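## Task

The rack front holds twelve drive blanks, four across in each of three rows. Every blank that protrudes must be pressed in until it bottoms out and clicks into place, with one exception: the blank in the middle row that is third counting from the right, seen from in front of the rack, must stay untouched. The rack is loose on the table; tilting it beyond a slight amount counts as failure, and it must finish in its original spot.

## Robot and tools

Robot: two 6-joint arms with parallel grippers, left_arm and right_arm. Scene frame: origin at table-top height midway between the nominal bases, +x out over the table, +z up, left_arm on the +y side (these names do not match image sides). Calibrated bases: left_arm at (-0.006, +0.301, 0) m, right_arm at (-0.007, -0.246, 0) m, each yawed slightly. A camera stand stands behind the arms. A gripper's fingers point along its own +z and separate along its own y; end_effector_position is the spot between the finger pads, about 1 cm short of the tips.

execute_actions(actions, cameras): actions is a list of actions; each action is a table of up to 15 rows, one row per 1/30 s step, and a shorter table repeats its last row to fill 15 steps. Every row has exactly 14 numbers in [-1, 1]: left_arm dx, dy, dz, rx, ry, rz, opening, then the same seven for right_arm, even if one arm is idle. dx..rz are offsets, not poses: measured from that arm's Hand target as it stood when the action began, along the Hand target's own axes; every row counts from that same start, not from the prior row, and a repeated offset moves the arm further. Scale: 1.0 equals 0.6 m or 180 degrees; rx, ry, rz form a single rotation vector. Opening is absolute: +1 fully open (0.093 m), -1 closed. All zeros for an arm's six pose numbers re-command its current Hand target; always send the opening you want kept. cameras: names, ["all"], or []; default is all images only for an empty actions list. An empty list also reports the scene number and optional result fields.

move(target, speed, blend, opening_speed, grip_force, blocking, cameras): target is one 14-number row (same layout and scale as above) or a list of up to 15 such rows; every row is an offset from the Hand targets at the move's start, in their own axes, never from the previous row. The grippers travel straight lines, all finishing together, turning the short way. speed: m/s per arm path, 0.002 to 2.9, default 0.25 (rotation up to twice that in rad/s); one value or one per target. blend: corner rounding in m for lists, default 0 (full stop at each). opening_speed: rate of the opening command per second on the -1..+1 scale, at least 0.2. grip_force: newtons per pad, 10 to 50, stays set; lower values close slowly. blocking=false returns after about 0.5 s while the move continues. The result adds a move: line: done, off_target, moving, held or fault, plus limits such as paced (pose clipped) or held (steps withheld). done means at rest within 10 mm and 2 degrees; neither done nor off_target says whether contact occurred. Moves do not avoid obstacles or the other arm; faster moves lag, stray and strike harder.

wait(seconds 0 to 10, cameras): lets time pass holding commands; a running move continues. stop(cameras): brakes a running move. zoom_image(camera, region [x0, y0, x1, y1] pixels, at most 504 by 504) enlarges part of the newest image of cam_head_left, cam_head_right, cam_left_wrist or cam_right_wrist (each 896x504). read_manual(section "licences") gives licence text only. finished_scene(scene) ends the current scene, given by its number, irreversibly; the task must then hold without the robot.

Result lines: end_effector_position (m) and end_effector_quat_wxyz in the scene frame; Hand target (the last commanded pose after clipping, base for the next offsets); Tool commands; grip_measured (+1 open, -1 closed; pads meet near -0.94); Joint positions (last entry is the opening in m); Joint velocities (omitted when all within noise); Joint torques (joints 1-3 wrap at plus or minus 28 N m); step readings of positions for action calls. A gripper often stops short of its Hand target; a new command, even all zeros, retries, and a remaining gap can be sent as an offset. Orientation commands are clipped to 40 degrees from the measured orientation each step. Reported poses can be off by a few cm, more at long reach; check position and tilt after each move. Camera calibration (K, distortion, T_world_to_cam) is supplied per camera and can be slightly off; wrist-camera images may lag arm motion.

Cautions: the rack is free-standing, so press blanks gently and straight along the insertion direction, never shove or tilt the rack, and leave it where it began. Do not touch the excluded blank. An arm blocked by an object keeps pressing; end a push by commanding its target back behind the gripper. Keep grippers, housings and wrist cameras apart from each other; a moderate arm-to-arm knock can fail the scene. Avoid slams, hard hits on fixed things, dropping items off the table, and loading a wrist camera cable. Avoid paths near an arm's own base (they can flip its shoulder). Stretched-out arms, held loads or unreachable targets heat motors: MOTOR HOT appears at 75 °C, at 90 °C the arm folds and idles, at 100 °C it collapses.

Each tool is called after "Emit:" as a command line: name --argument value for each argument, lists and objects as JSON in quotes; but a table of rows of numbers goes row by row, as --pt "numbers of a row", without its own name.

## Session

Emit:
execute_actions --actions '[]'

Scene clock: 0.00 s.
left_arm: end_effector_position=(+0.3813, +0.3120, +0.0891) grip_measured=+1.000 end_effector_quat_wxyz=(+0.576, -0.057, +0.815, +0.028) | right_arm: end_effector_position=(+0.3657, -0.3151, +0.0875) grip_measured=+1.000 end_effector_quat_wxyz=(+0.564, +0.170, +0.805, -0.077)
Joint positions: left_arm=[0.015 1.557 0.354 0.858 -0.145 -0.073 0.093] | right_arm=[-0.031 1.521 0.343 0.805 0.254 0.17 0.093]
Joint velocities: within noise
Joint torques (N m): no reading
Heat: left arm: 24 °C; right arm: 24 °C.
Hand target: left_arm +0.3825, +0.3119, +0.0916; +0.578, -0.057, +0.813, +0.028 | right_arm +0.3698, -0.3154, +0.0969; +0.576, +0.170, +0.796, -0.075
Tool commands: left_gripper/opening=+1.0 right_gripper/opening=+1.0

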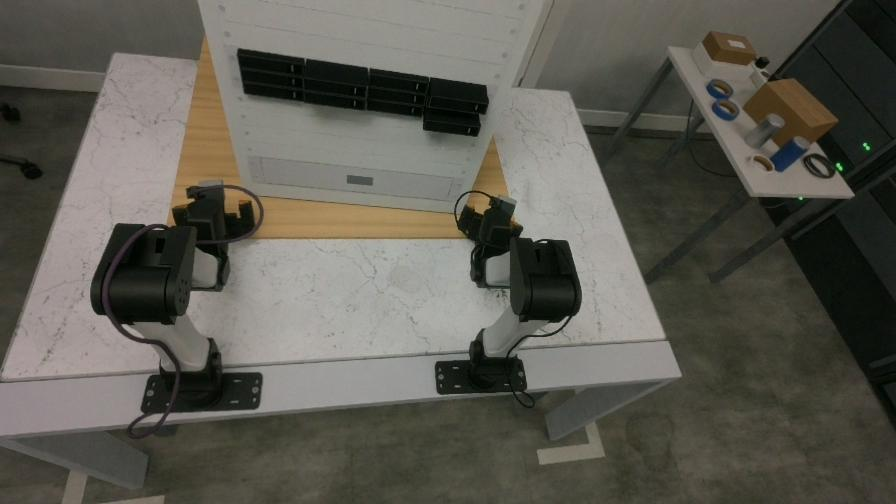

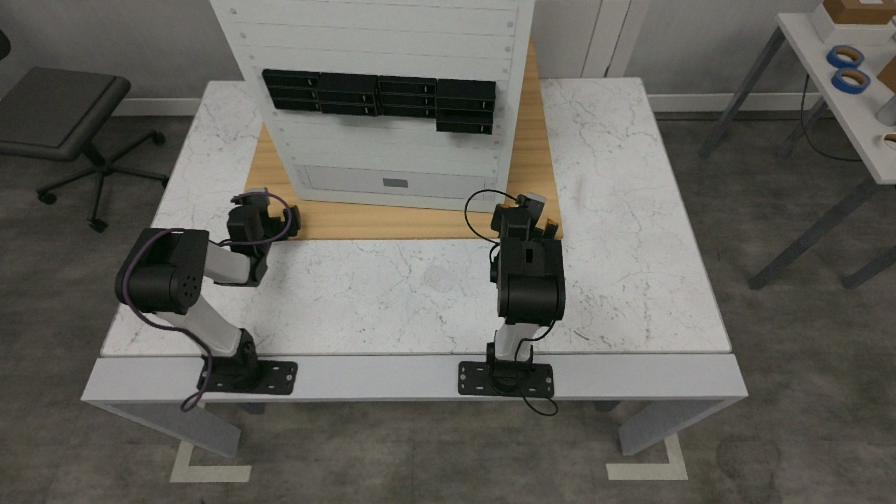

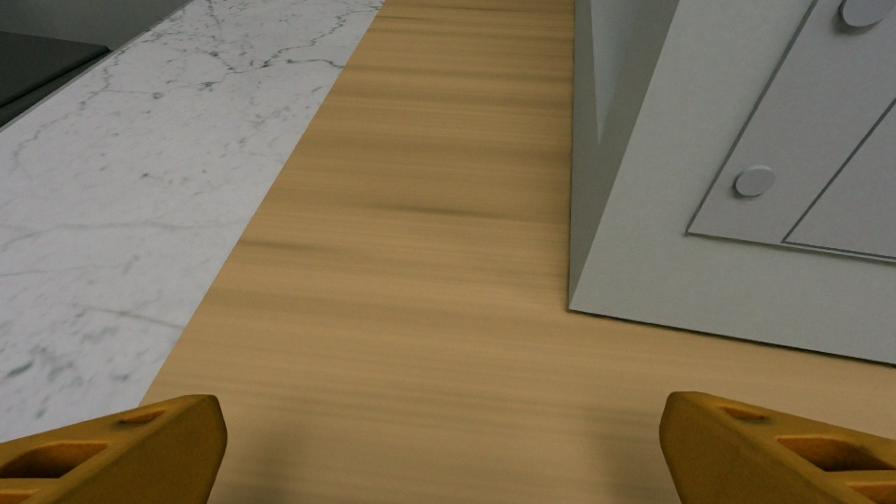

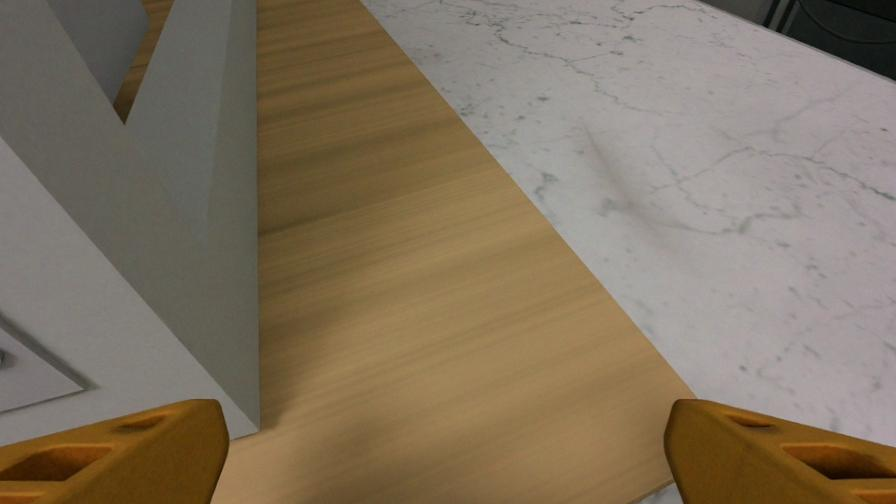

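Emit:
zoom_image --camera "cam_head_left" --region '[220, 30, 500, 150]'

Emit:
zoom_image --camera "cam_head_right" --region '[250, 50, 510, 150]'

Scaled by 1.800 from the camera's 896x504 image, which has a finer 1280x720 frame.

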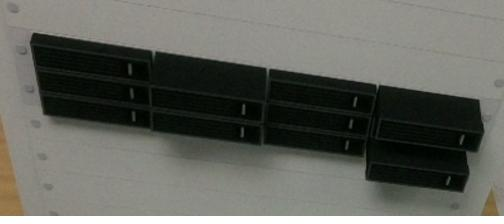

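Scaled by 1.938 from the camera's 896x504 image, which has a finer 1280x720 frame.

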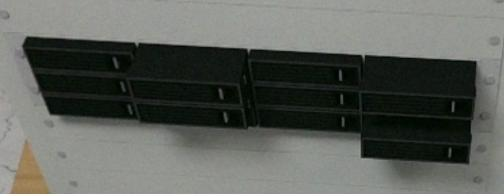

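Emit:
move --target '[-0.3711, -0.0943, -0.2872, 0.0769, -0.1052, 0.0196, -1, -0.3177, 0.1938, -0.3821, -0.0729, -0.1021, -0.0369, -1]' --speed 0.25 --cameras '["all"]'

Scene clock: 52.57 s.
left_arm: end_effector_position=(+0.3022, +0.2527, +0.3488) grip_measured=-0.976 end_effector_quat_wxyz=(+0.700, +0.035, +0.712, -0.043) | right_arm: end_effector_position=(+0.2618, -0.1704, +0.3474) grip_measured=-0.986 end_effector_quat_wxyz=(+0.699, +0.041, +0.712, -0.047)
Joint positions: left_arm=[-0.159 0.743 0.747 -0.021 -0.099 -0.014 0] | right_arm=[0.798 0.724 0.741 -0.046 0.882 0.012 0]
Joint torques (N m): left_arm=[-0.66 -0.68 9.51 2.03 -0.05 0.12] | right_arm=[0.8 0.57 11.6 1.92 0.03 -0.07]
Heat: left arm: 29 °C; right arm: 29 °C.
Hand target: left_arm +0.3003, +0.2500, +0.3598; +0.705, +0.043, +0.706, -0.043 | right_arm +0.2603, -0.1699, +0.3601; +0.706, +0.044, +0.706, -0.044
Off the commanded pose: left_arm 0.011 m, 1 deg | right_arm 0.013 m, 1 deg.
move: off_target (left_arm, right_arm)
camera_calibration:
cam_left_wrist: T_world_to_cam=[[-0.111693, -0.993678, 0.0113156, 0.28192], [-0.432994, 0.0384146, -0.900578, 0.474472], [0.89445, -0.105488, -0.434548, -0.0103306], [0, 0, 0, 1]] pos_world=[0.246172, 0.260822, 0.419619]
cam_right_wrist: T_world_to_cam=[[-0.14391, -0.989585, 0.00348451, -0.132282], [-0.428863, 0.0591931, -0.901428, 0.474758], [0.891833, -0.131219, -0.432915, -0.0228661], [0, 0, 0, 1]] pos_world=[0.204962, -0.162007, 0.418522]

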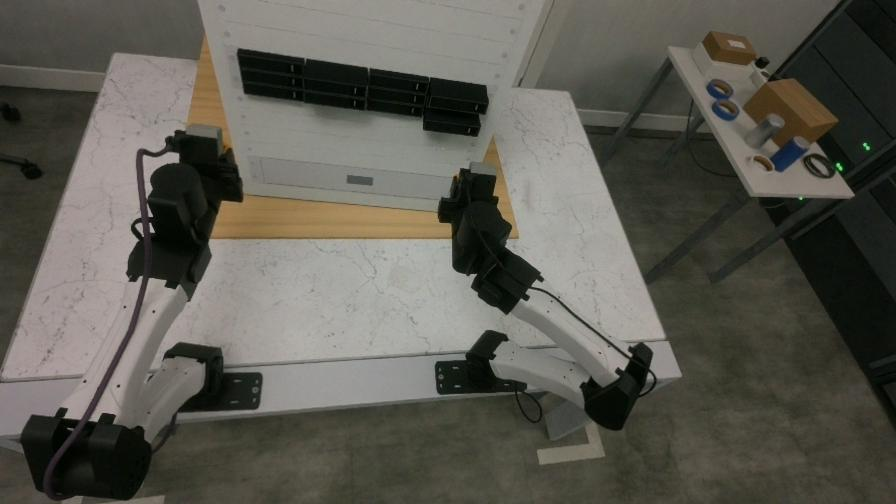

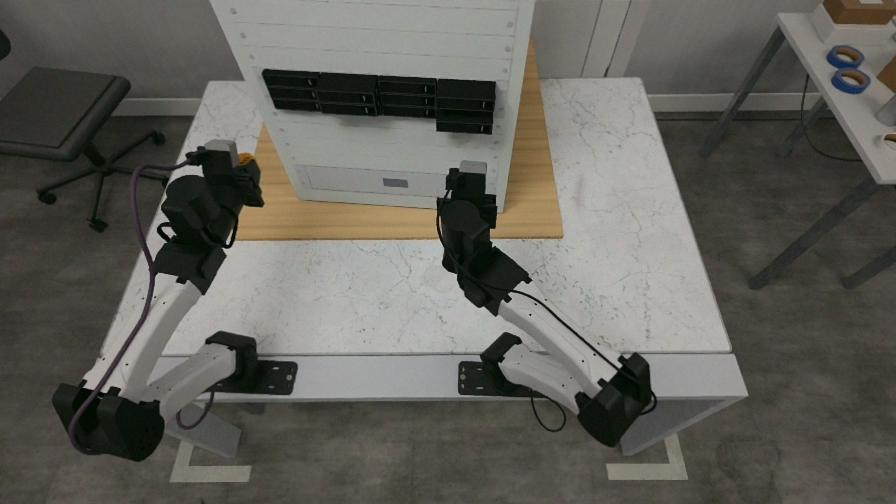

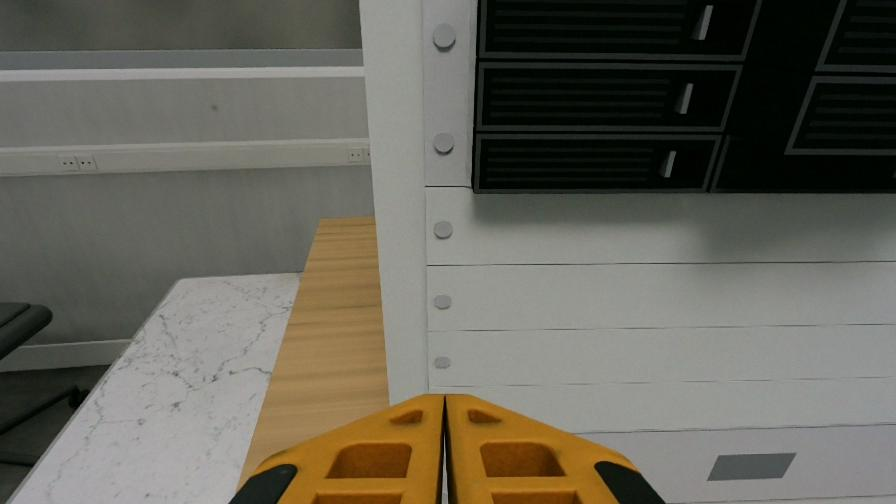

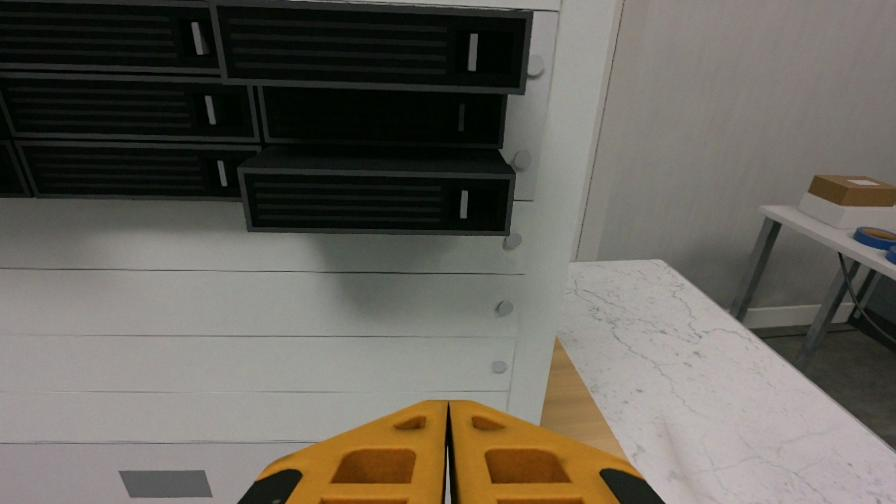

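Emit:
zoom_image --camera "cam_left_wrist" --region '[460, 0, 896, 220]'

Emit:
zoom_image --camera "cam_right_wrist" --region '[0, 0, 560, 250]'

Scaled by 1.156 from the camera's 896x504 image, which has a finer 1280x720 frame.

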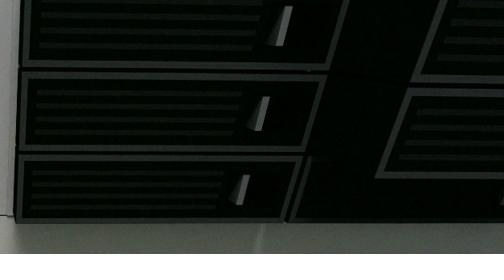

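Region (0, 0, 560, 250) is 560x250 pixels. A region can be at most 504 by 504 pixels.

Emit:
move --target '[-0.1333, -0.2523, -0.003, 0, 0, 0, -1, -0.1333, 0, 0, 0, 0, 0, -1]' --speed 0.25 --cameras '["cam_left_wrist", "cam_right_wrist"]'

Scene clock: 60.87 s.
left_arm: end_effector_position=(+0.2811, +0.1012, +0.4304) grip_measured=-0.976 end_effector_quat_wxyz=(+0.703, +0.045, +0.709, -0.042) | right_arm: end_effector_position=(+0.2627, -0.1698, +0.4277) grip_measured=-0.986 end_effector_quat_wxyz=(+0.699, +0.039, +0.712, -0.051)
Joint positions: left_arm=[-0.93 1.114 1.207 -0.106 -0.858 -0.006 0] | right_arm=[0.798 0.851 1.11 -0.287 0.884 0.004 0]
Joint torques (N m): left_arm=[-0.59 -2.54 9.66 1.77 -0.2 0.06] | right_arm=[0.79 0.47 11.17 1.92 0.01 0.02]
Heat: left arm: 31 °C; right arm: 30 °C.
Hand target: left_arm +0.2803, +0.0999, +0.4397; +0.705, +0.043, +0.706, -0.043 | right_arm +0.2604, -0.1698, +0.4399; +0.705, +0.043, +0.706, -0.044
Off the commanded pose: left_arm 0.010 m, 0 deg | right_arm 0.013 m, 1 deg.
move: off_target (right_arm)
camera_calibration:
cam_left_wrist: T_world_to_cam=[[-0.124015, -0.992267, -0.00506798, 0.138517], [-0.422862, 0.057469, -0.90437, 0.541388], [0.897668, -0.110013, -0.426719, 0.02421], [0, 0, 0, 1]] pos_world=[0.224378, 0.108996, 0.500648]
cam_right_wrist: T_world_to_cam=[[-0.145714, -0.989263, 0.0112566, -0.134592], [-0.429371, 0.0529859, -0.901572, 0.546589], [0.891295, -0.136205, -0.432482, 0.0102299], [0, 0, 0, 1]] pos_world=[0.20596, -0.160715, 0.498729]
Images, in order (width x height): cam_left_wrist 896x504, cam_right_wrist 896x504.

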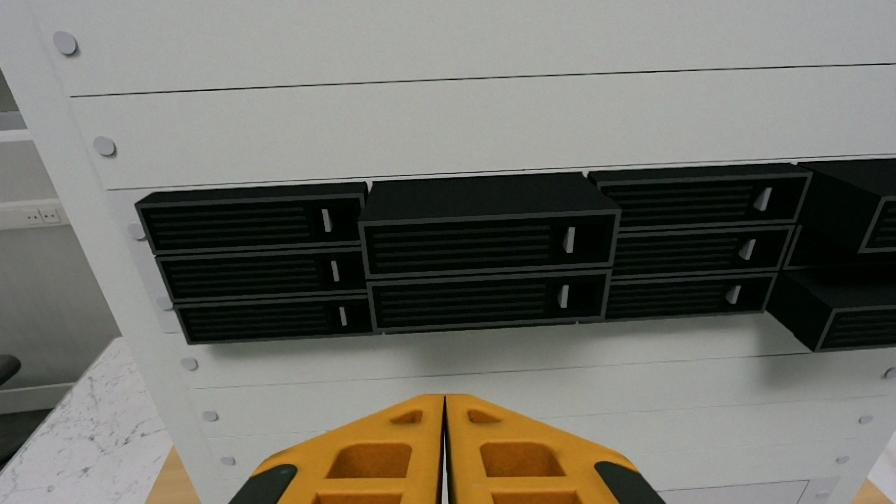

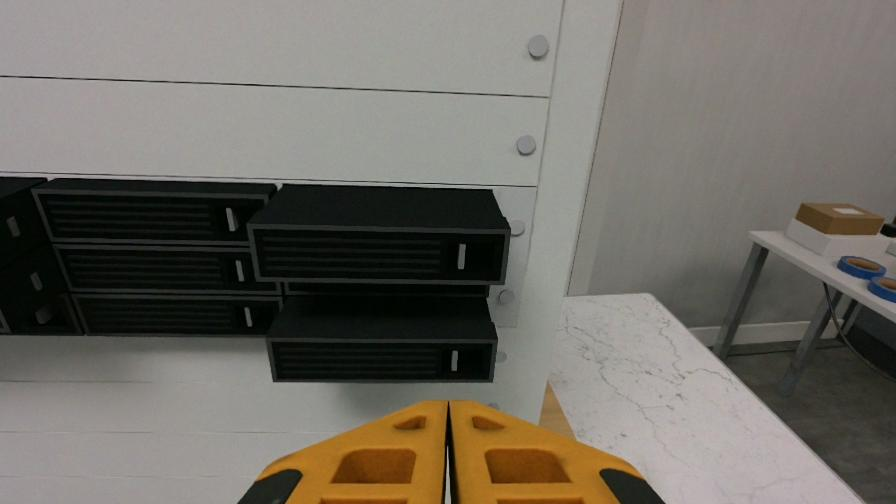

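Emit:
zoom_image --camera "cam_left_wrist" --region '[120, 150, 400, 350]'

Emit:
zoom_image --camera "cam_left_wrist" --region '[560, 140, 840, 340]'

Emit:
zoom_image --camera "cam_left_wrist" --region '[350, 150, 630, 350]'

Emit:
zoom_image --camera "cam_right_wrist" --region '[0, 160, 280, 360]'

Emit:
zoom_image --camera "cam_right_wrist" --region '[230, 160, 540, 400]'

Scaled by 1.800 from the camera's 896x504 image, which has a finer 1280x720 frame.

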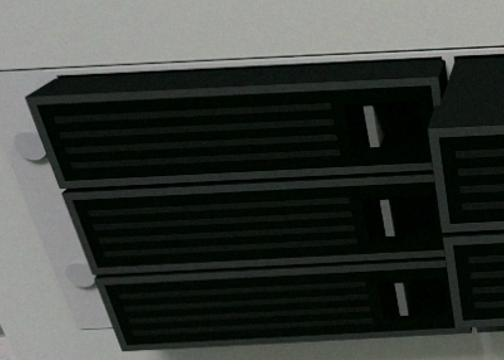

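Scaled by 1.800 from the camera's 896x504 image, which has a finer 1280x720 frame.

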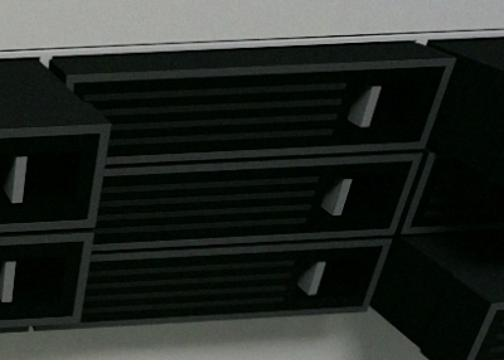

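Scaled by 1.800 from the camera's 896x504 image, which has a finer 1280x720 frame.

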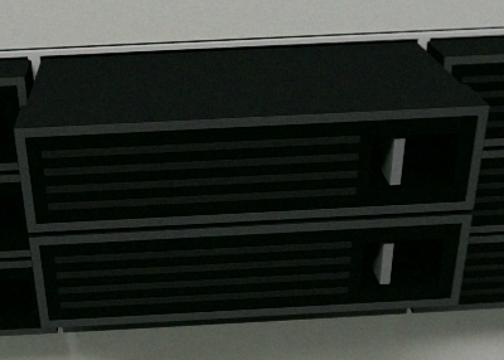

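Scaled by 1.800 from the camera's 896x504 image, which has a finer 1280x720 frame.

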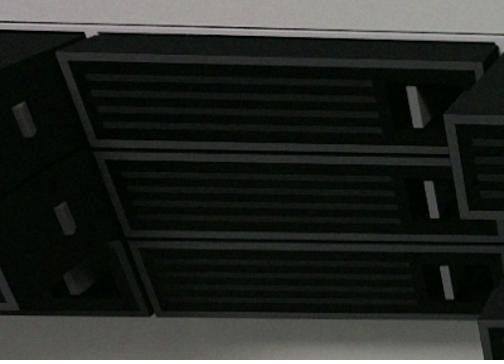

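Scaled by 1.626 from the camera's 896x504 image, which has a finer 1280x720 frame.

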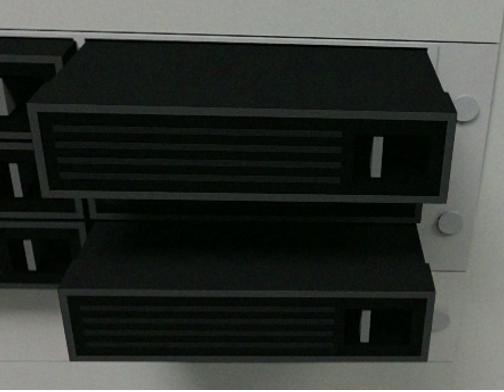

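Emit:
move --target '[0, 0, 0, 0, 0, 0, -1, 0.0213, 0.0404, 0.1068, 0, 0, 0, -1]' --speed 0.12 --cameras '["cam_left_wrist", "cam_right_wrist"]'

Scene clock: 192.03 s.
left_arm: end_effector_position=(+0.2811, +0.1012, +0.4303) grip_measured=-0.976 end_effector_quat_wxyz=(+0.703, +0.045, +0.709, -0.041) | right_arm: end_effector_position=(+0.3261, -0.1514, +0.4053) grip_measured=-0.986 end_effector_quat_wxyz=(+0.689, +0.031, +0.722, -0.055)
Joint positions: left_arm=[-0.93 1.114 1.207 -0.106 -0.858 -0.006 0] | right_arm=[0.646 1.046 1.11 -0.126 0.728 0.004 0]
Joint torques (N m): left_arm=[-0.43 -2.5 9.65 1.79 -0.19 0.03] | right_arm=[-0.84 -1.7 12.46 2.27 -0.12 0.01]
Heat: left arm: 43 °C; right arm: 36 °C.
Hand target: left_arm +0.2803, +0.0998, +0.4397; +0.705, +0.043, +0.706, -0.043 | right_arm +0.3269, -0.1537, +0.4272; +0.706, +0.044, +0.706, -0.044
Off the commanded pose: left_arm 0.010 m, 1 deg | right_arm 0.022 m, 3 deg.
move: off_target (right_arm)
camera_calibration:
cam_left_wrist: T_world_to_cam=[[-0.123605, -0.992317, -0.00535239, 0.138573], [-0.423119, 0.0575821, -0.904242, 0.541278], [0.897603, -0.109504, -0.426986, 0.0242603], [0, 0, 0, 1]] pos_world=[0.224377, 0.108997, 0.500547]
cam_right_wrist: T_world_to_cam=[[-0.141392, -0.989472, 0.0308815, -0.116288], [-0.456462, 0.0374824, -0.888953, 0.554064], [0.878437, -0.139787, -0.456956, -0.0399373], [0, 0, 0, 1]] pos_world=[0.271549, -0.141414, 0.477879]
Images, in order (width x height): cam_left_wrist 896x504, cam_right_wrist 896x504.

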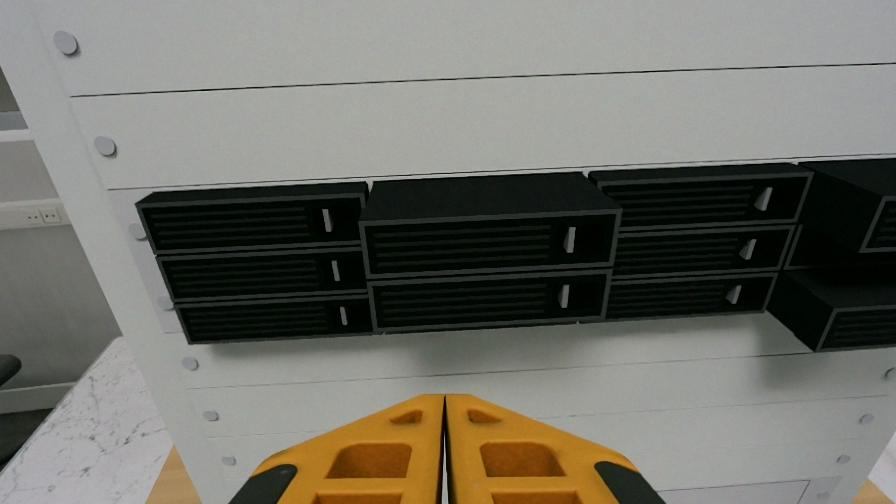

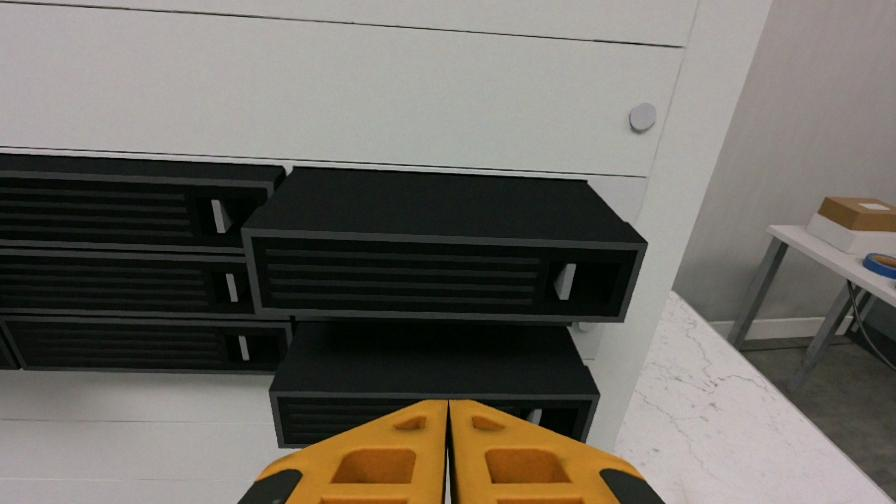

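Emit:
move --target '[0, 0, 0, 0, 0, 0, -1, -0.0183, 0, 0.042, 0, -0.0167, 0, -1]' --speed 0.06 --cameras '["cam_right_wrist"]'

Scene clock: 199.77 s.
left_arm: end_effector_position=(+0.2811, +0.1012, +0.4303) grip_measured=-0.976 end_effector_quat_wxyz=(+0.703, +0.045, +0.709, -0.041) | right_arm: end_effector_position=(+0.3503, -0.1549, +0.4181) grip_measured=-0.986 end_effector_quat_wxyz=(+0.708, +0.035, +0.703, -0.051)
Joint positions: left_arm=[-0.93 1.114 1.207 -0.106 -0.858 -0.006 0] | right_arm=[0.57 1.111 1.135 -0.013 0.651 -0.029 0]
Joint torques (N m): left_arm=[-0.58 -2.54 9.7 1.79 -0.16 0.01] | right_arm=[-0.83 -1.87 12.41 2.31 -0.18 -0.07]
Heat: left arm: 44 °C; right arm: 36 °C.
Hand target: left_arm +0.2803, +0.0998, +0.4397; +0.705, +0.043, +0.706, -0.043 | right_arm +0.3519, -0.1568, +0.4381; +0.724, +0.042, +0.687, -0.045
Off the commanded pose: left_arm 0.010 m, 0 deg | right_arm 0.020 m, 3 deg.
move: off_target (right_arm)
camera_calibration:
cam_right_wrist: T_world_to_cam=[[-0.141306, -0.98985, 0.0151352, -0.110294], [-0.406578, 0.0440878, -0.912551, 0.569965], [0.902622, -0.135103, -0.408682, -0.0836743], [0, 0, 0, 1]] pos_world=[0.291676, -0.145607, 0.487595]
Images, in order (width x height): cam_right_wrist 896x504.

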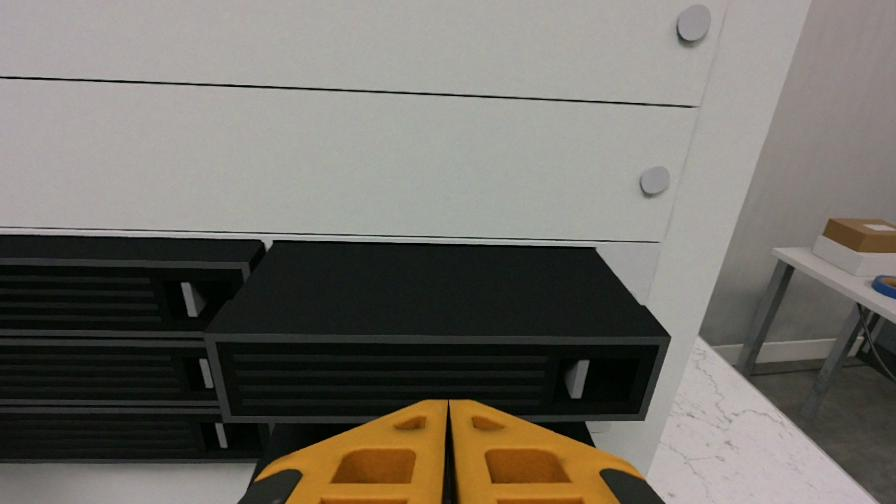

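Emit:
move --target '[0, 0, 0, 0, 0, 0, -1, 0.0117, 0, 0.0167, 0, 0, 0, -1]' --speed 0.04 --cameras '["cam_right_wrist"]'

Scene clock: 204.60 s.
left_arm: end_effector_position=(+0.2811, +0.1012, +0.4303) grip_measured=-0.976 end_effector_quat_wxyz=(+0.703, +0.045, +0.709, -0.041) | right_arm: end_effector_position=(+0.3605, -0.1563, +0.4162) grip_measured=-0.986 end_effector_quat_wxyz=(+0.711, +0.037, +0.701, -0.050)
Joint positions: left_arm=[-0.93 1.114 1.207 -0.106 -0.858 -0.006 0] | right_arm=[0.543 1.138 1.135 0.022 0.624 -0.029 0]
Joint torques (N m): left_arm=[-0.61 -2.58 9.63 1.77 -0.2 0.04] | right_arm=[-0.83 -2.3 11.32 2.31 -0.15 -0.04]
Heat: left arm: 44 °C; right arm: 37 °C.
Hand target: left_arm +0.2803, +0.0998, +0.4397; +0.705, +0.043, +0.706, -0.043 | right_arm +0.3623, -0.1580, +0.4316; +0.724, +0.042, +0.687, -0.045
Off the commanded pose: left_arm 0.010 m, 0 deg | right_arm 0.016 m, 2 deg.
move: off_target (right_arm)
camera_calibration:
cam_right_wrist: T_world_to_cam=[[-0.141814, -0.989838, 0.0105056, -0.108055], [-0.399989, 0.0475921, -0.915283, 0.571788], [0.905482, -0.134002, -0.402674, -0.097289], [0, 0, 0, 1]] pos_world=[0.301479, -0.147207, 0.485308]
Images, in order (width x height): cam_right_wrist 896x504.

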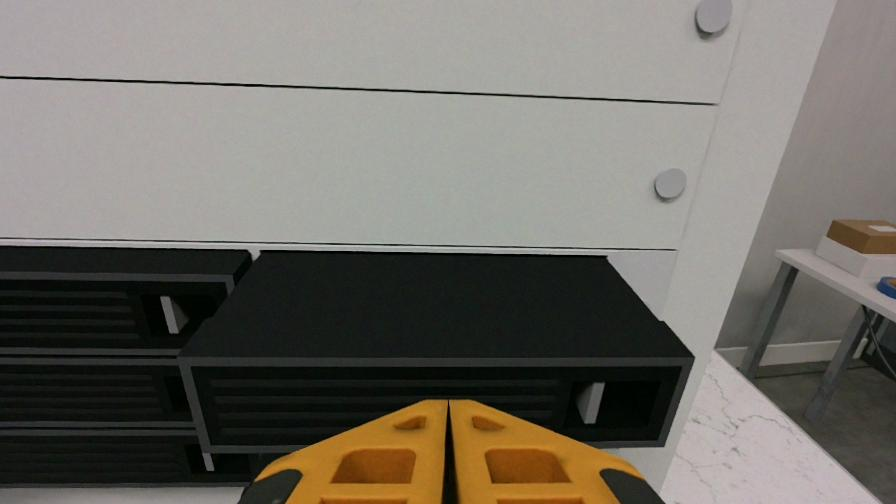

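Emit:
move --target '[0, 0, 0, 0, 0, 0, -1, 0.0083, 0, 0.0133, 0, 0, 0, -1]' --speed 0.03 --cameras '["cam_right_wrist"]'

Scene clock: 213.47 s.
left_arm: end_effector_position=(+0.2811, +0.1012, +0.4303) grip_measured=-0.976 end_effector_quat_wxyz=(+0.703, +0.045, +0.709, -0.041) | right_arm: end_effector_position=(+0.3680, -0.1576, +0.4142) grip_measured=-0.986 end_effector_quat_wxyz=(+0.712, +0.037, +0.700, -0.050)
Joint positions: left_arm=[-0.93 1.114 1.207 -0.106 -0.858 -0.006 0] | right_arm=[0.523 1.159 1.135 0.046 0.605 -0.029 0]
Joint torques (N m): left_arm=[-0.59 -2.44 9.69 1.8 -0.15 0.03] | right_arm=[-0.87 -2.4 10.81 2.31 -0.16 -0.03]
Heat: left arm: 44 °C; right arm: 37 °C.
Hand target: left_arm +0.2803, +0.0998, +0.4397; +0.705, +0.043, +0.706, -0.043 | right_arm +0.3704, -0.1591, +0.4271; +0.724, +0.042, +0.687, -0.045
Off the commanded pose: left_arm 0.010 m, 0 deg | right_arm 0.013 m, 2 deg.
move: off_target (right_arm)
camera_calibration:
cam_right_wrist: T_world_to_cam=[[-0.142588, -0.989745, 0.00859066, -0.107206], [-0.396736, 0.0491999, -0.916613, 0.572644], [0.906791, -0.134106, -0.399683, -0.106835], [0, 0, 0, 1]] pos_world=[0.308779, -0.148608, 0.483114]
Images, in order (width x height): cam_right_wrist 896x504.

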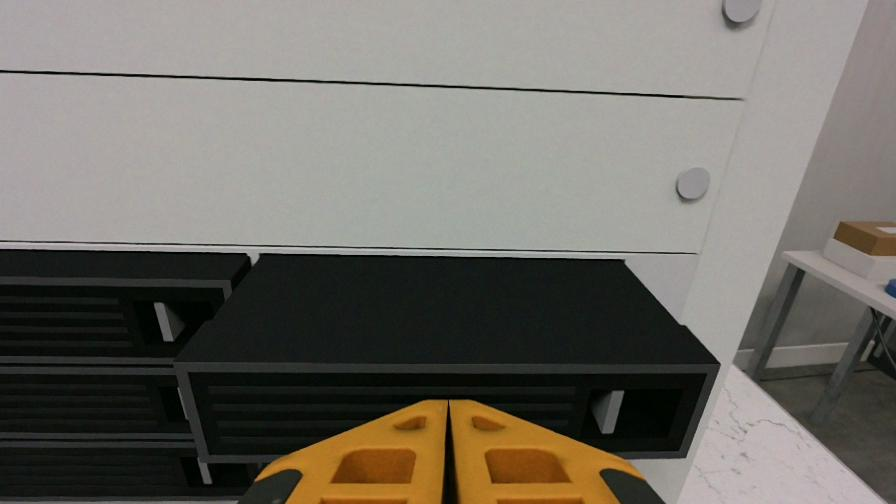

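Emit:
move --target '[0, 0, 0, 0, 0, 0, -1, 0, 0, 0.0167, 0, 0, 0, -1]' --speed 0.02 --cameras '["cam_right_wrist"]'

Scene clock: 219.17 s.
left_arm: end_effector_position=(+0.2811, +0.1012, +0.4303) grip_measured=-0.976 end_effector_quat_wxyz=(+0.703, +0.045, +0.709, -0.041) | right_arm: end_effector_position=(+0.3781, -0.1586, +0.4070) grip_measured=-0.986 end_effector_quat_wxyz=(+0.708, +0.035, +0.704, -0.052)
Joint positions: left_arm=[-0.93 1.114 1.207 -0.106 -0.858 -0.006 0] | right_arm=[0.5 1.188 1.135 0.061 0.582 -0.029 0]
Joint torques (N m): left_arm=[-0.64 -2.47 9.72 1.79 -0.21 0.03] | right_arm=[-0.79 -2.63 12.71 2.3 -0.21 -0.01]
Heat: left arm: 45 °C; right arm: 38 °C.
Hand target: left_arm +0.2803, +0.0998, +0.4397; +0.705, +0.043, +0.706, -0.043 | right_arm +0.3803, -0.1603, +0.4276; +0.724, +0.042, +0.687, -0.045
Off the commanded pose: left_arm 0.010 m, 0 deg | right_arm 0.021 m, 3 deg.
move: off_target (right_arm)
camera_calibration:
cam_right_wrist: T_world_to_cam=[[-0.142733, -0.989615, 0.0170061, -0.11004], [-0.408057, 0.0431831, -0.911935, 0.571506], [0.90173, -0.137102, -0.409983, -0.113308], [0, 0, 0, 1]] pos_world=[0.319674, -0.149111, 0.476593]
Images, in order (width x height): cam_right_wrist 896x504.

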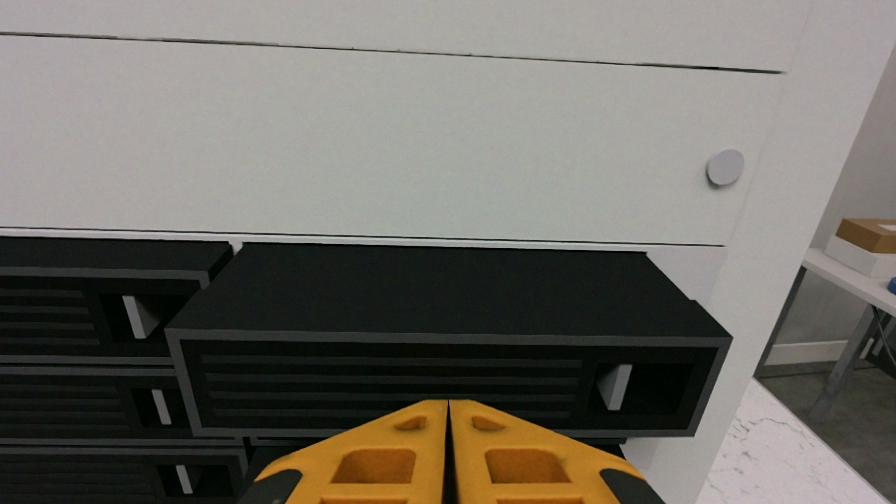

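Emit:
move --target '[0, 0, 0, 0, 0, 0, -1, -0.0133, 0, 0.005, 0, 0, 0, -1]' --speed 0.02 --cameras '["cam_right_wrist"]'

Scene clock: 225.17 s.
left_arm: end_effector_position=(+0.2811, +0.1012, +0.4303) grip_measured=-0.976 end_effector_quat_wxyz=(+0.703, +0.045, +0.709, -0.041) | right_arm: end_effector_position=(+0.3811, -0.1587, +0.4205) grip_measured=-0.986 end_effector_quat_wxyz=(+0.715, +0.039, +0.697, -0.048)
Joint positions: left_arm=[-0.93 1.114 1.207 -0.106 -0.858 -0.006 0] | right_arm=[0.494 1.205 1.18 0.056 0.576 -0.029 0]
Joint torques (N m): left_arm=[-0.51 -2.5 9.68 1.79 -0.17 0.03] | right_arm=[-0.87 -2.74 12.53 2.09 -0.17 0]
Heat: left arm: 45 °C; right arm: 38 °C.
Hand target: left_arm +0.2803, +0.0998, +0.4397; +0.705, +0.043, +0.706, -0.043 | right_arm +0.3829, -0.1607, +0.4358; +0.724, +0.043, +0.687, -0.045
Off the commanded pose: left_arm 0.010 m, 0 deg | right_arm 0.015 m, 2 deg.
move: off_target (right_arm)
camera_calibration:
cam_right_wrist: T_world_to_cam=[[-0.142236, -0.989823, 0.00439839, -0.104833], [-0.389558, 0.0518928, -0.919539, 0.582618], [0.909952, -0.132505, -0.392975, -0.12004], [0, 0, 0, 1]] pos_world=[0.321283, -0.149906, 0.489028]
Images, in order (width x height): cam_right_wrist 896x504.

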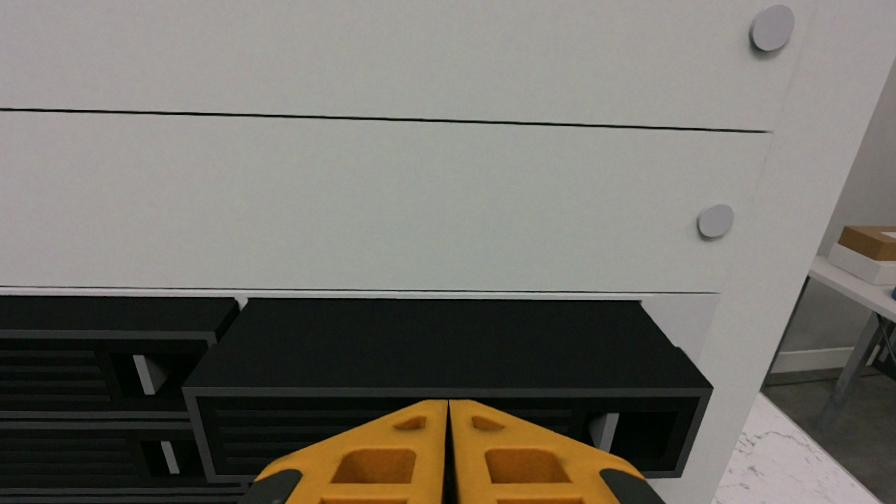

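Emit:
move --target '[0, 0, 0, 0, 0, 0, -1, 0.0067, 0, 0.01, 0, 0, 0, -1]' --speed 0.02 --cameras '["cam_right_wrist"]'

Scene clock: 229.17 s.
left_arm: end_effector_position=(+0.2811, +0.1012, +0.4303) grip_measured=-0.976 end_effector_quat_wxyz=(+0.703, +0.045, +0.709, -0.041) | right_arm: end_effector_position=(+0.3867, -0.1596, +0.4150) grip_measured=-0.986 end_effector_quat_wxyz=(+0.710, +0.036, +0.701, -0.051)
Joint positions: left_arm=[-0.93 1.114 1.207 -0.106 -0.858 -0.006 0] | right_arm=[0.481 1.22 1.18 0.056 0.563 -0.029 0]
Joint torques (N m): left_arm=[-0.53 -2.32 9.63 1.8 -0.19 0.01] | right_arm=[-0.76 -2.86 12.1 2.29 -0.2 0.02]
Heat: left arm: 45 °C; right arm: 38 °C.
Hand target: left_arm +0.2803, +0.0998, +0.4397; +0.705, +0.043, +0.706, -0.043 | right_arm +0.3891, -0.1614, +0.4322; +0.724, +0.042, +0.687, -0.045
Off the commanded pose: left_arm 0.010 m, 0 deg | right_arm 0.017 m, 2 deg.
move: off_target (right_arm)
camera_calibration:
cam_right_wrist: T_world_to_cam=[[-0.14216, -0.98976, 0.0128833, -0.108412], [-0.401673, 0.0457871, -0.914638, 0.581506], [0.904682, -0.1352, -0.404069, -0.121163], [0, 0, 0, 1]] pos_world=[0.327778, -0.150308, 0.484306]
Images, in order (width x height): cam_right_wrist 896x504.

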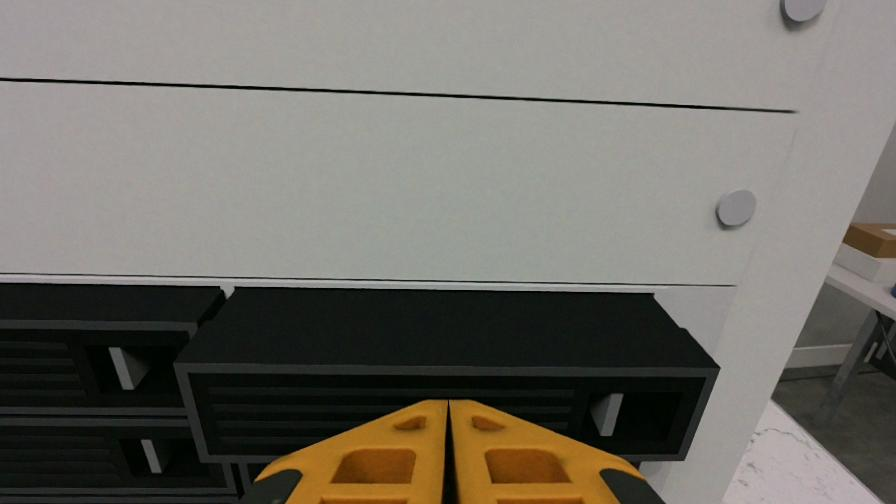

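Emit:
move --target '[0, 0, 0, 0, 0, 0, -1, 0, 0, 0.0133, 0, 0, 0, -1]' --speed 0.02 --cameras '["cam_right_wrist"]'

Scene clock: 238.47 s.
left_arm: end_effector_position=(+0.2811, +0.1012, +0.4303) grip_measured=-0.976 end_effector_quat_wxyz=(+0.703, +0.045, +0.709, -0.041) | right_arm: end_effector_position=(+0.3935, -0.1601, +0.4126) grip_measured=-0.986 end_effector_quat_wxyz=(+0.708, +0.034, +0.704, -0.052)
Joint positions: left_arm=[-0.93 1.114 1.207 -0.106 -0.858 -0.006 0] | right_arm=[0.468 1.242 1.19 0.06 0.549 -0.029 0]
Joint torques (N m): left_arm=[-0.58 -2.47 9.68 1.78 -0.18 0.02] | right_arm=[-1.1 -2.85 12.79 2.33 -0.19 0.02]
Heat: left arm: 45 °C; right arm: 39 °C.
Hand target: left_arm +0.2803, +0.0998, +0.4397; +0.705, +0.043, +0.706, -0.043 | right_arm +0.3969, -0.1624, +0.4326; +0.724, +0.043, +0.687, -0.045
Off the commanded pose: left_arm 0.010 m, 0 deg | right_arm 0.020 m, 3 deg.
move: off_target (right_arm)
camera_calibration:
cam_right_wrist: T_world_to_cam=[[-0.141617, -0.989776, 0.0169781, -0.109802], [-0.407681, 0.0426845, -0.912126, 0.582763], [0.902076, -0.136094, -0.409557, -0.125315], [0, 0, 0, 1]] pos_world=[0.335076, -0.150609, 0.482094]
Images, in order (width x height): cam_right_wrist 896x504.

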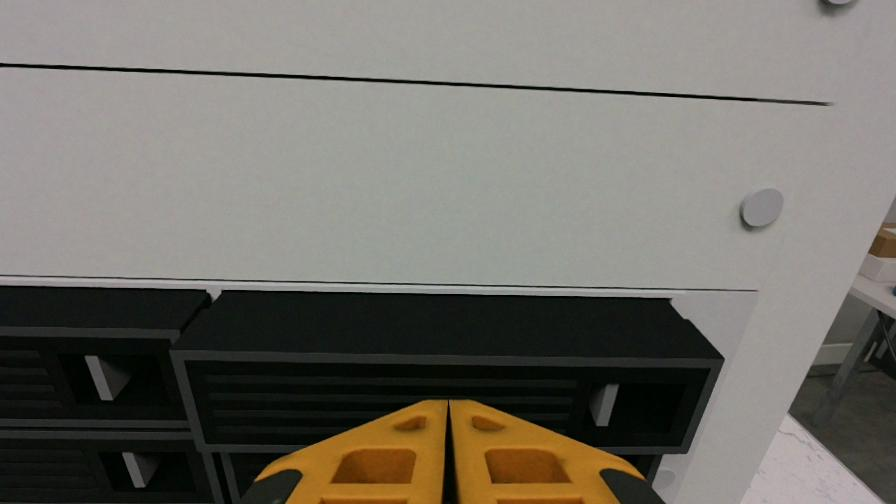

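Emit:
move --target '[0, 0, 0, 0, 0, 0, -1, -0.0033, 0, 0.0117, 0, 0, 0, -1]' --speed 0.02 --cameras '["cam_right_wrist"]'

Scene clock: 241.60 s.
left_arm: end_effector_position=(+0.2811, +0.1012, +0.4303) grip_measured=-0.976 end_effector_quat_wxyz=(+0.703, +0.045, +0.709, -0.041) | right_arm: end_effector_position=(+0.4006, -0.1610, +0.4134) grip_measured=-0.986 end_effector_quat_wxyz=(+0.707, +0.034, +0.705, -0.053)
Joint positions: left_arm=[-0.93 1.114 1.207 -0.106 -0.858 -0.006 0] | right_arm=[0.454 1.266 1.213 0.059 0.537 -0.029 0]
Joint torques (N m): left_arm=[-0.59 -2.48 9.62 1.78 -0.2 0.02] | right_arm=[-1.09 -3.18 13.12 2.31 -0.21 0.03]
Heat: left arm: 45 °C; right arm: 39 °C.
Hand target: left_arm +0.2803, +0.0998, +0.4397; +0.705, +0.043, +0.706, -0.043 | right_arm +0.4038, -0.1633, +0.4349; +0.724, +0.043, +0.687, -0.045
Off the commanded pose: left_arm 0.010 m, 0 deg | right_arm 0.022 m, 3 deg.
move: off_target (right_arm)
camera_calibration:
cam_right_wrist: T_world_to_cam=[[-0.143145, -0.989524, 0.0187415, -0.109872], [-0.410147, 0.0420768, -0.911048, 0.586912], [0.900716, -0.138099, -0.411873, -0.130319], [0, 0, 0, 1]] pos_world=[0.342373, -0.151413, 0.48309]
Images, in order (width x height): cam_right_wrist 896x504.

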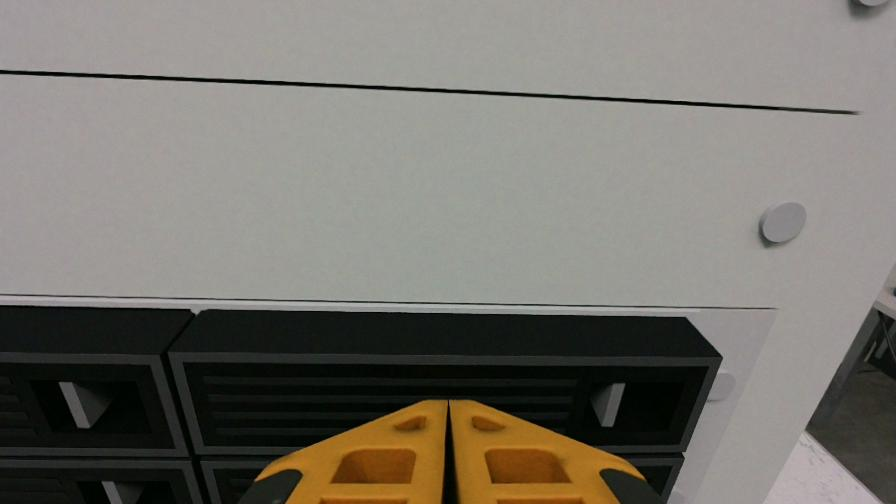

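Emit:
move --target '[0, 0, 0, 0, 0, 0, -1, 0, 0, 0.005, 0, 0, 0, -1]' --speed 0.02 --cameras '["cam_right_wrist"]'

Scene clock: 244.83 s.
left_arm: end_effector_position=(+0.2811, +0.1012, +0.4303) grip_measured=-0.976 end_effector_quat_wxyz=(+0.703, +0.045, +0.709, -0.041) | right_arm: end_effector_position=(+0.4008, -0.1610, +0.4133) grip_measured=-0.986 end_effector_quat_wxyz=(+0.706, +0.033, +0.706, -0.053)
Joint positions: left_arm=[-0.93 1.114 1.207 -0.106 -0.858 -0.006 0] | right_arm=[0.453 1.267 1.217 0.051 0.535 -0.029 0]
Joint torques (N m): left_arm=[-0.57 -2.48 9.62 1.8 -0.19 0.03] | right_arm=[-1.47 -2.4 13.24 2.42 -0.25 0.02]
Heat: left arm: 46 °C; right arm: 40 °C.
Hand target: left_arm +0.2803, +0.0998, +0.4397; +0.705, +0.043, +0.706, -0.043 | right_arm +0.4068, -0.1636, +0.4349; +0.724, +0.042, +0.687, -0.045
Off the commanded pose: left_arm 0.010 m, 0 deg | right_arm 0.023 m, 3 deg.
move: off_target (right_arm)
camera_calibration:
cam_right_wrist: T_world_to_cam=[[-0.141876, -0.989664, 0.0209149, -0.111224], [-0.413655, 0.0400786, -0.909551, 0.587424], [0.899311, -0.137695, -0.415065, -0.1285], [0, 0, 0, 1]] pos_world=[0.342772, -0.151311, 0.483283]
Images, in order (width x height): cam_right_wrist 896x504.

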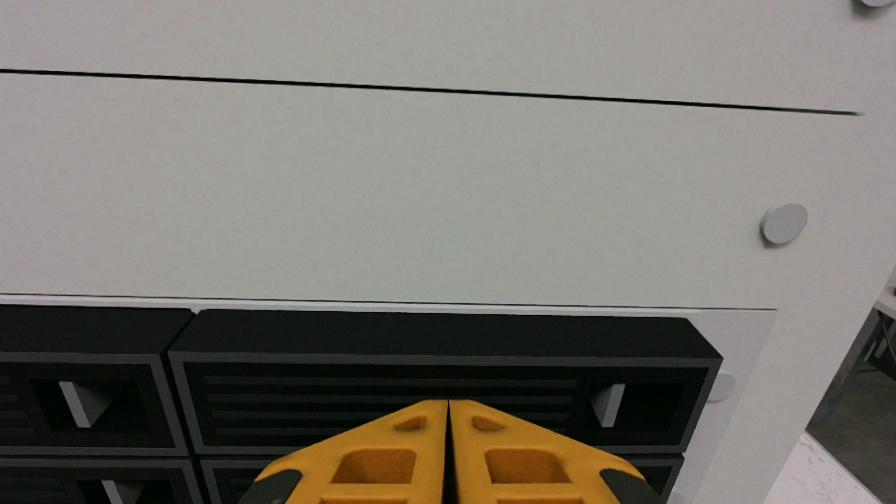

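Emit:
move --target '[0, 0, 0, 0, 0, 0, -1, 0, 0, 0.0083, 0, 0, 0, -1]' --speed 0.02 --cameras '["cam_right_wrist"]'

Scene clock: 249.87 s.
left_arm: end_effector_position=(+0.2811, +0.1012, +0.4303) grip_measured=-0.976 end_effector_quat_wxyz=(+0.703, +0.045, +0.709, -0.041) | right_arm: end_effector_position=(+0.4012, -0.1609, +0.4134) grip_measured=-0.986 end_effector_quat_wxyz=(+0.703, +0.032, +0.709, -0.054)
Joint positions: left_arm=[-0.93 1.114 1.207 -0.106 -0.858 -0.006 0] | right_arm=[0.453 1.27 1.227 0.036 0.534 -0.029 0]
Joint torques (N m): left_arm=[-0.55 -2.47 9.76 1.8 -0.18 0.01] | right_arm=[-2.25 -1.31 13.37 2.63 -0.32 0.03]
Heat: left arm: 46 °C; right arm: 40 °C.
Hand target: left_arm +0.2803, +0.0998, +0.4397; +0.705, +0.043, +0.706, -0.043 | right_arm +0.4117, -0.1642, +0.4353; +0.724, +0.042, +0.687, -0.045
Off the commanded pose: left_arm 0.010 m, 0 deg | right_arm 0.024 m, 4 deg.
move: off_target (right_arm)
camera_calibration:
cam_right_wrist: T_world_to_cam=[[-0.141388, -0.989625, 0.0255147, -0.113085], [-0.421004, 0.0367819, -0.906313, 0.588724], [0.895972, -0.138883, -0.421836, -0.124896], [0, 0, 0, 1]] pos_world=[0.343769, -0.150912, 0.483768]
Images, in order (width x height): cam_right_wrist 896x504.

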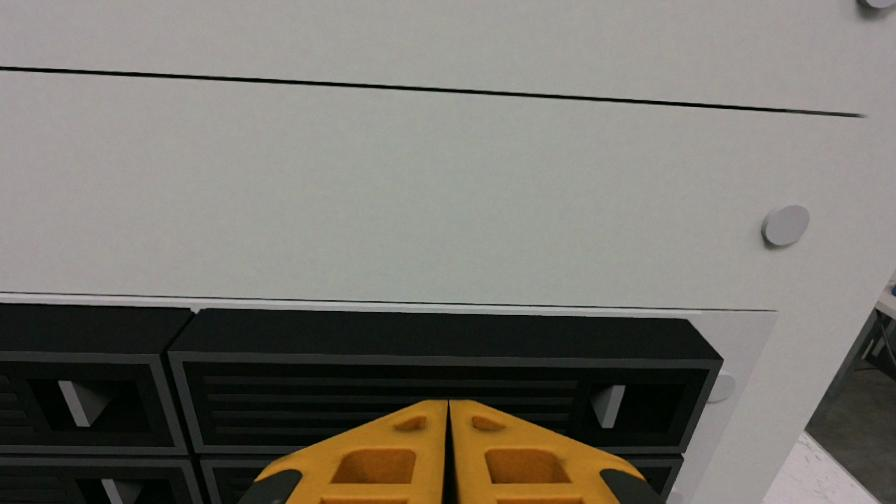

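Emit:
zoom_image --camera "cam_right_wrist" --region '[0, 280, 360, 500]'

Scaled by 1.400 from the camera's 896x504 image, which has a finer 1280x720 frame.

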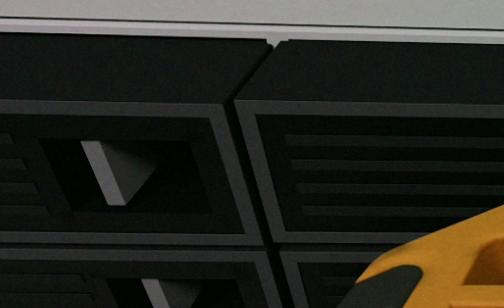

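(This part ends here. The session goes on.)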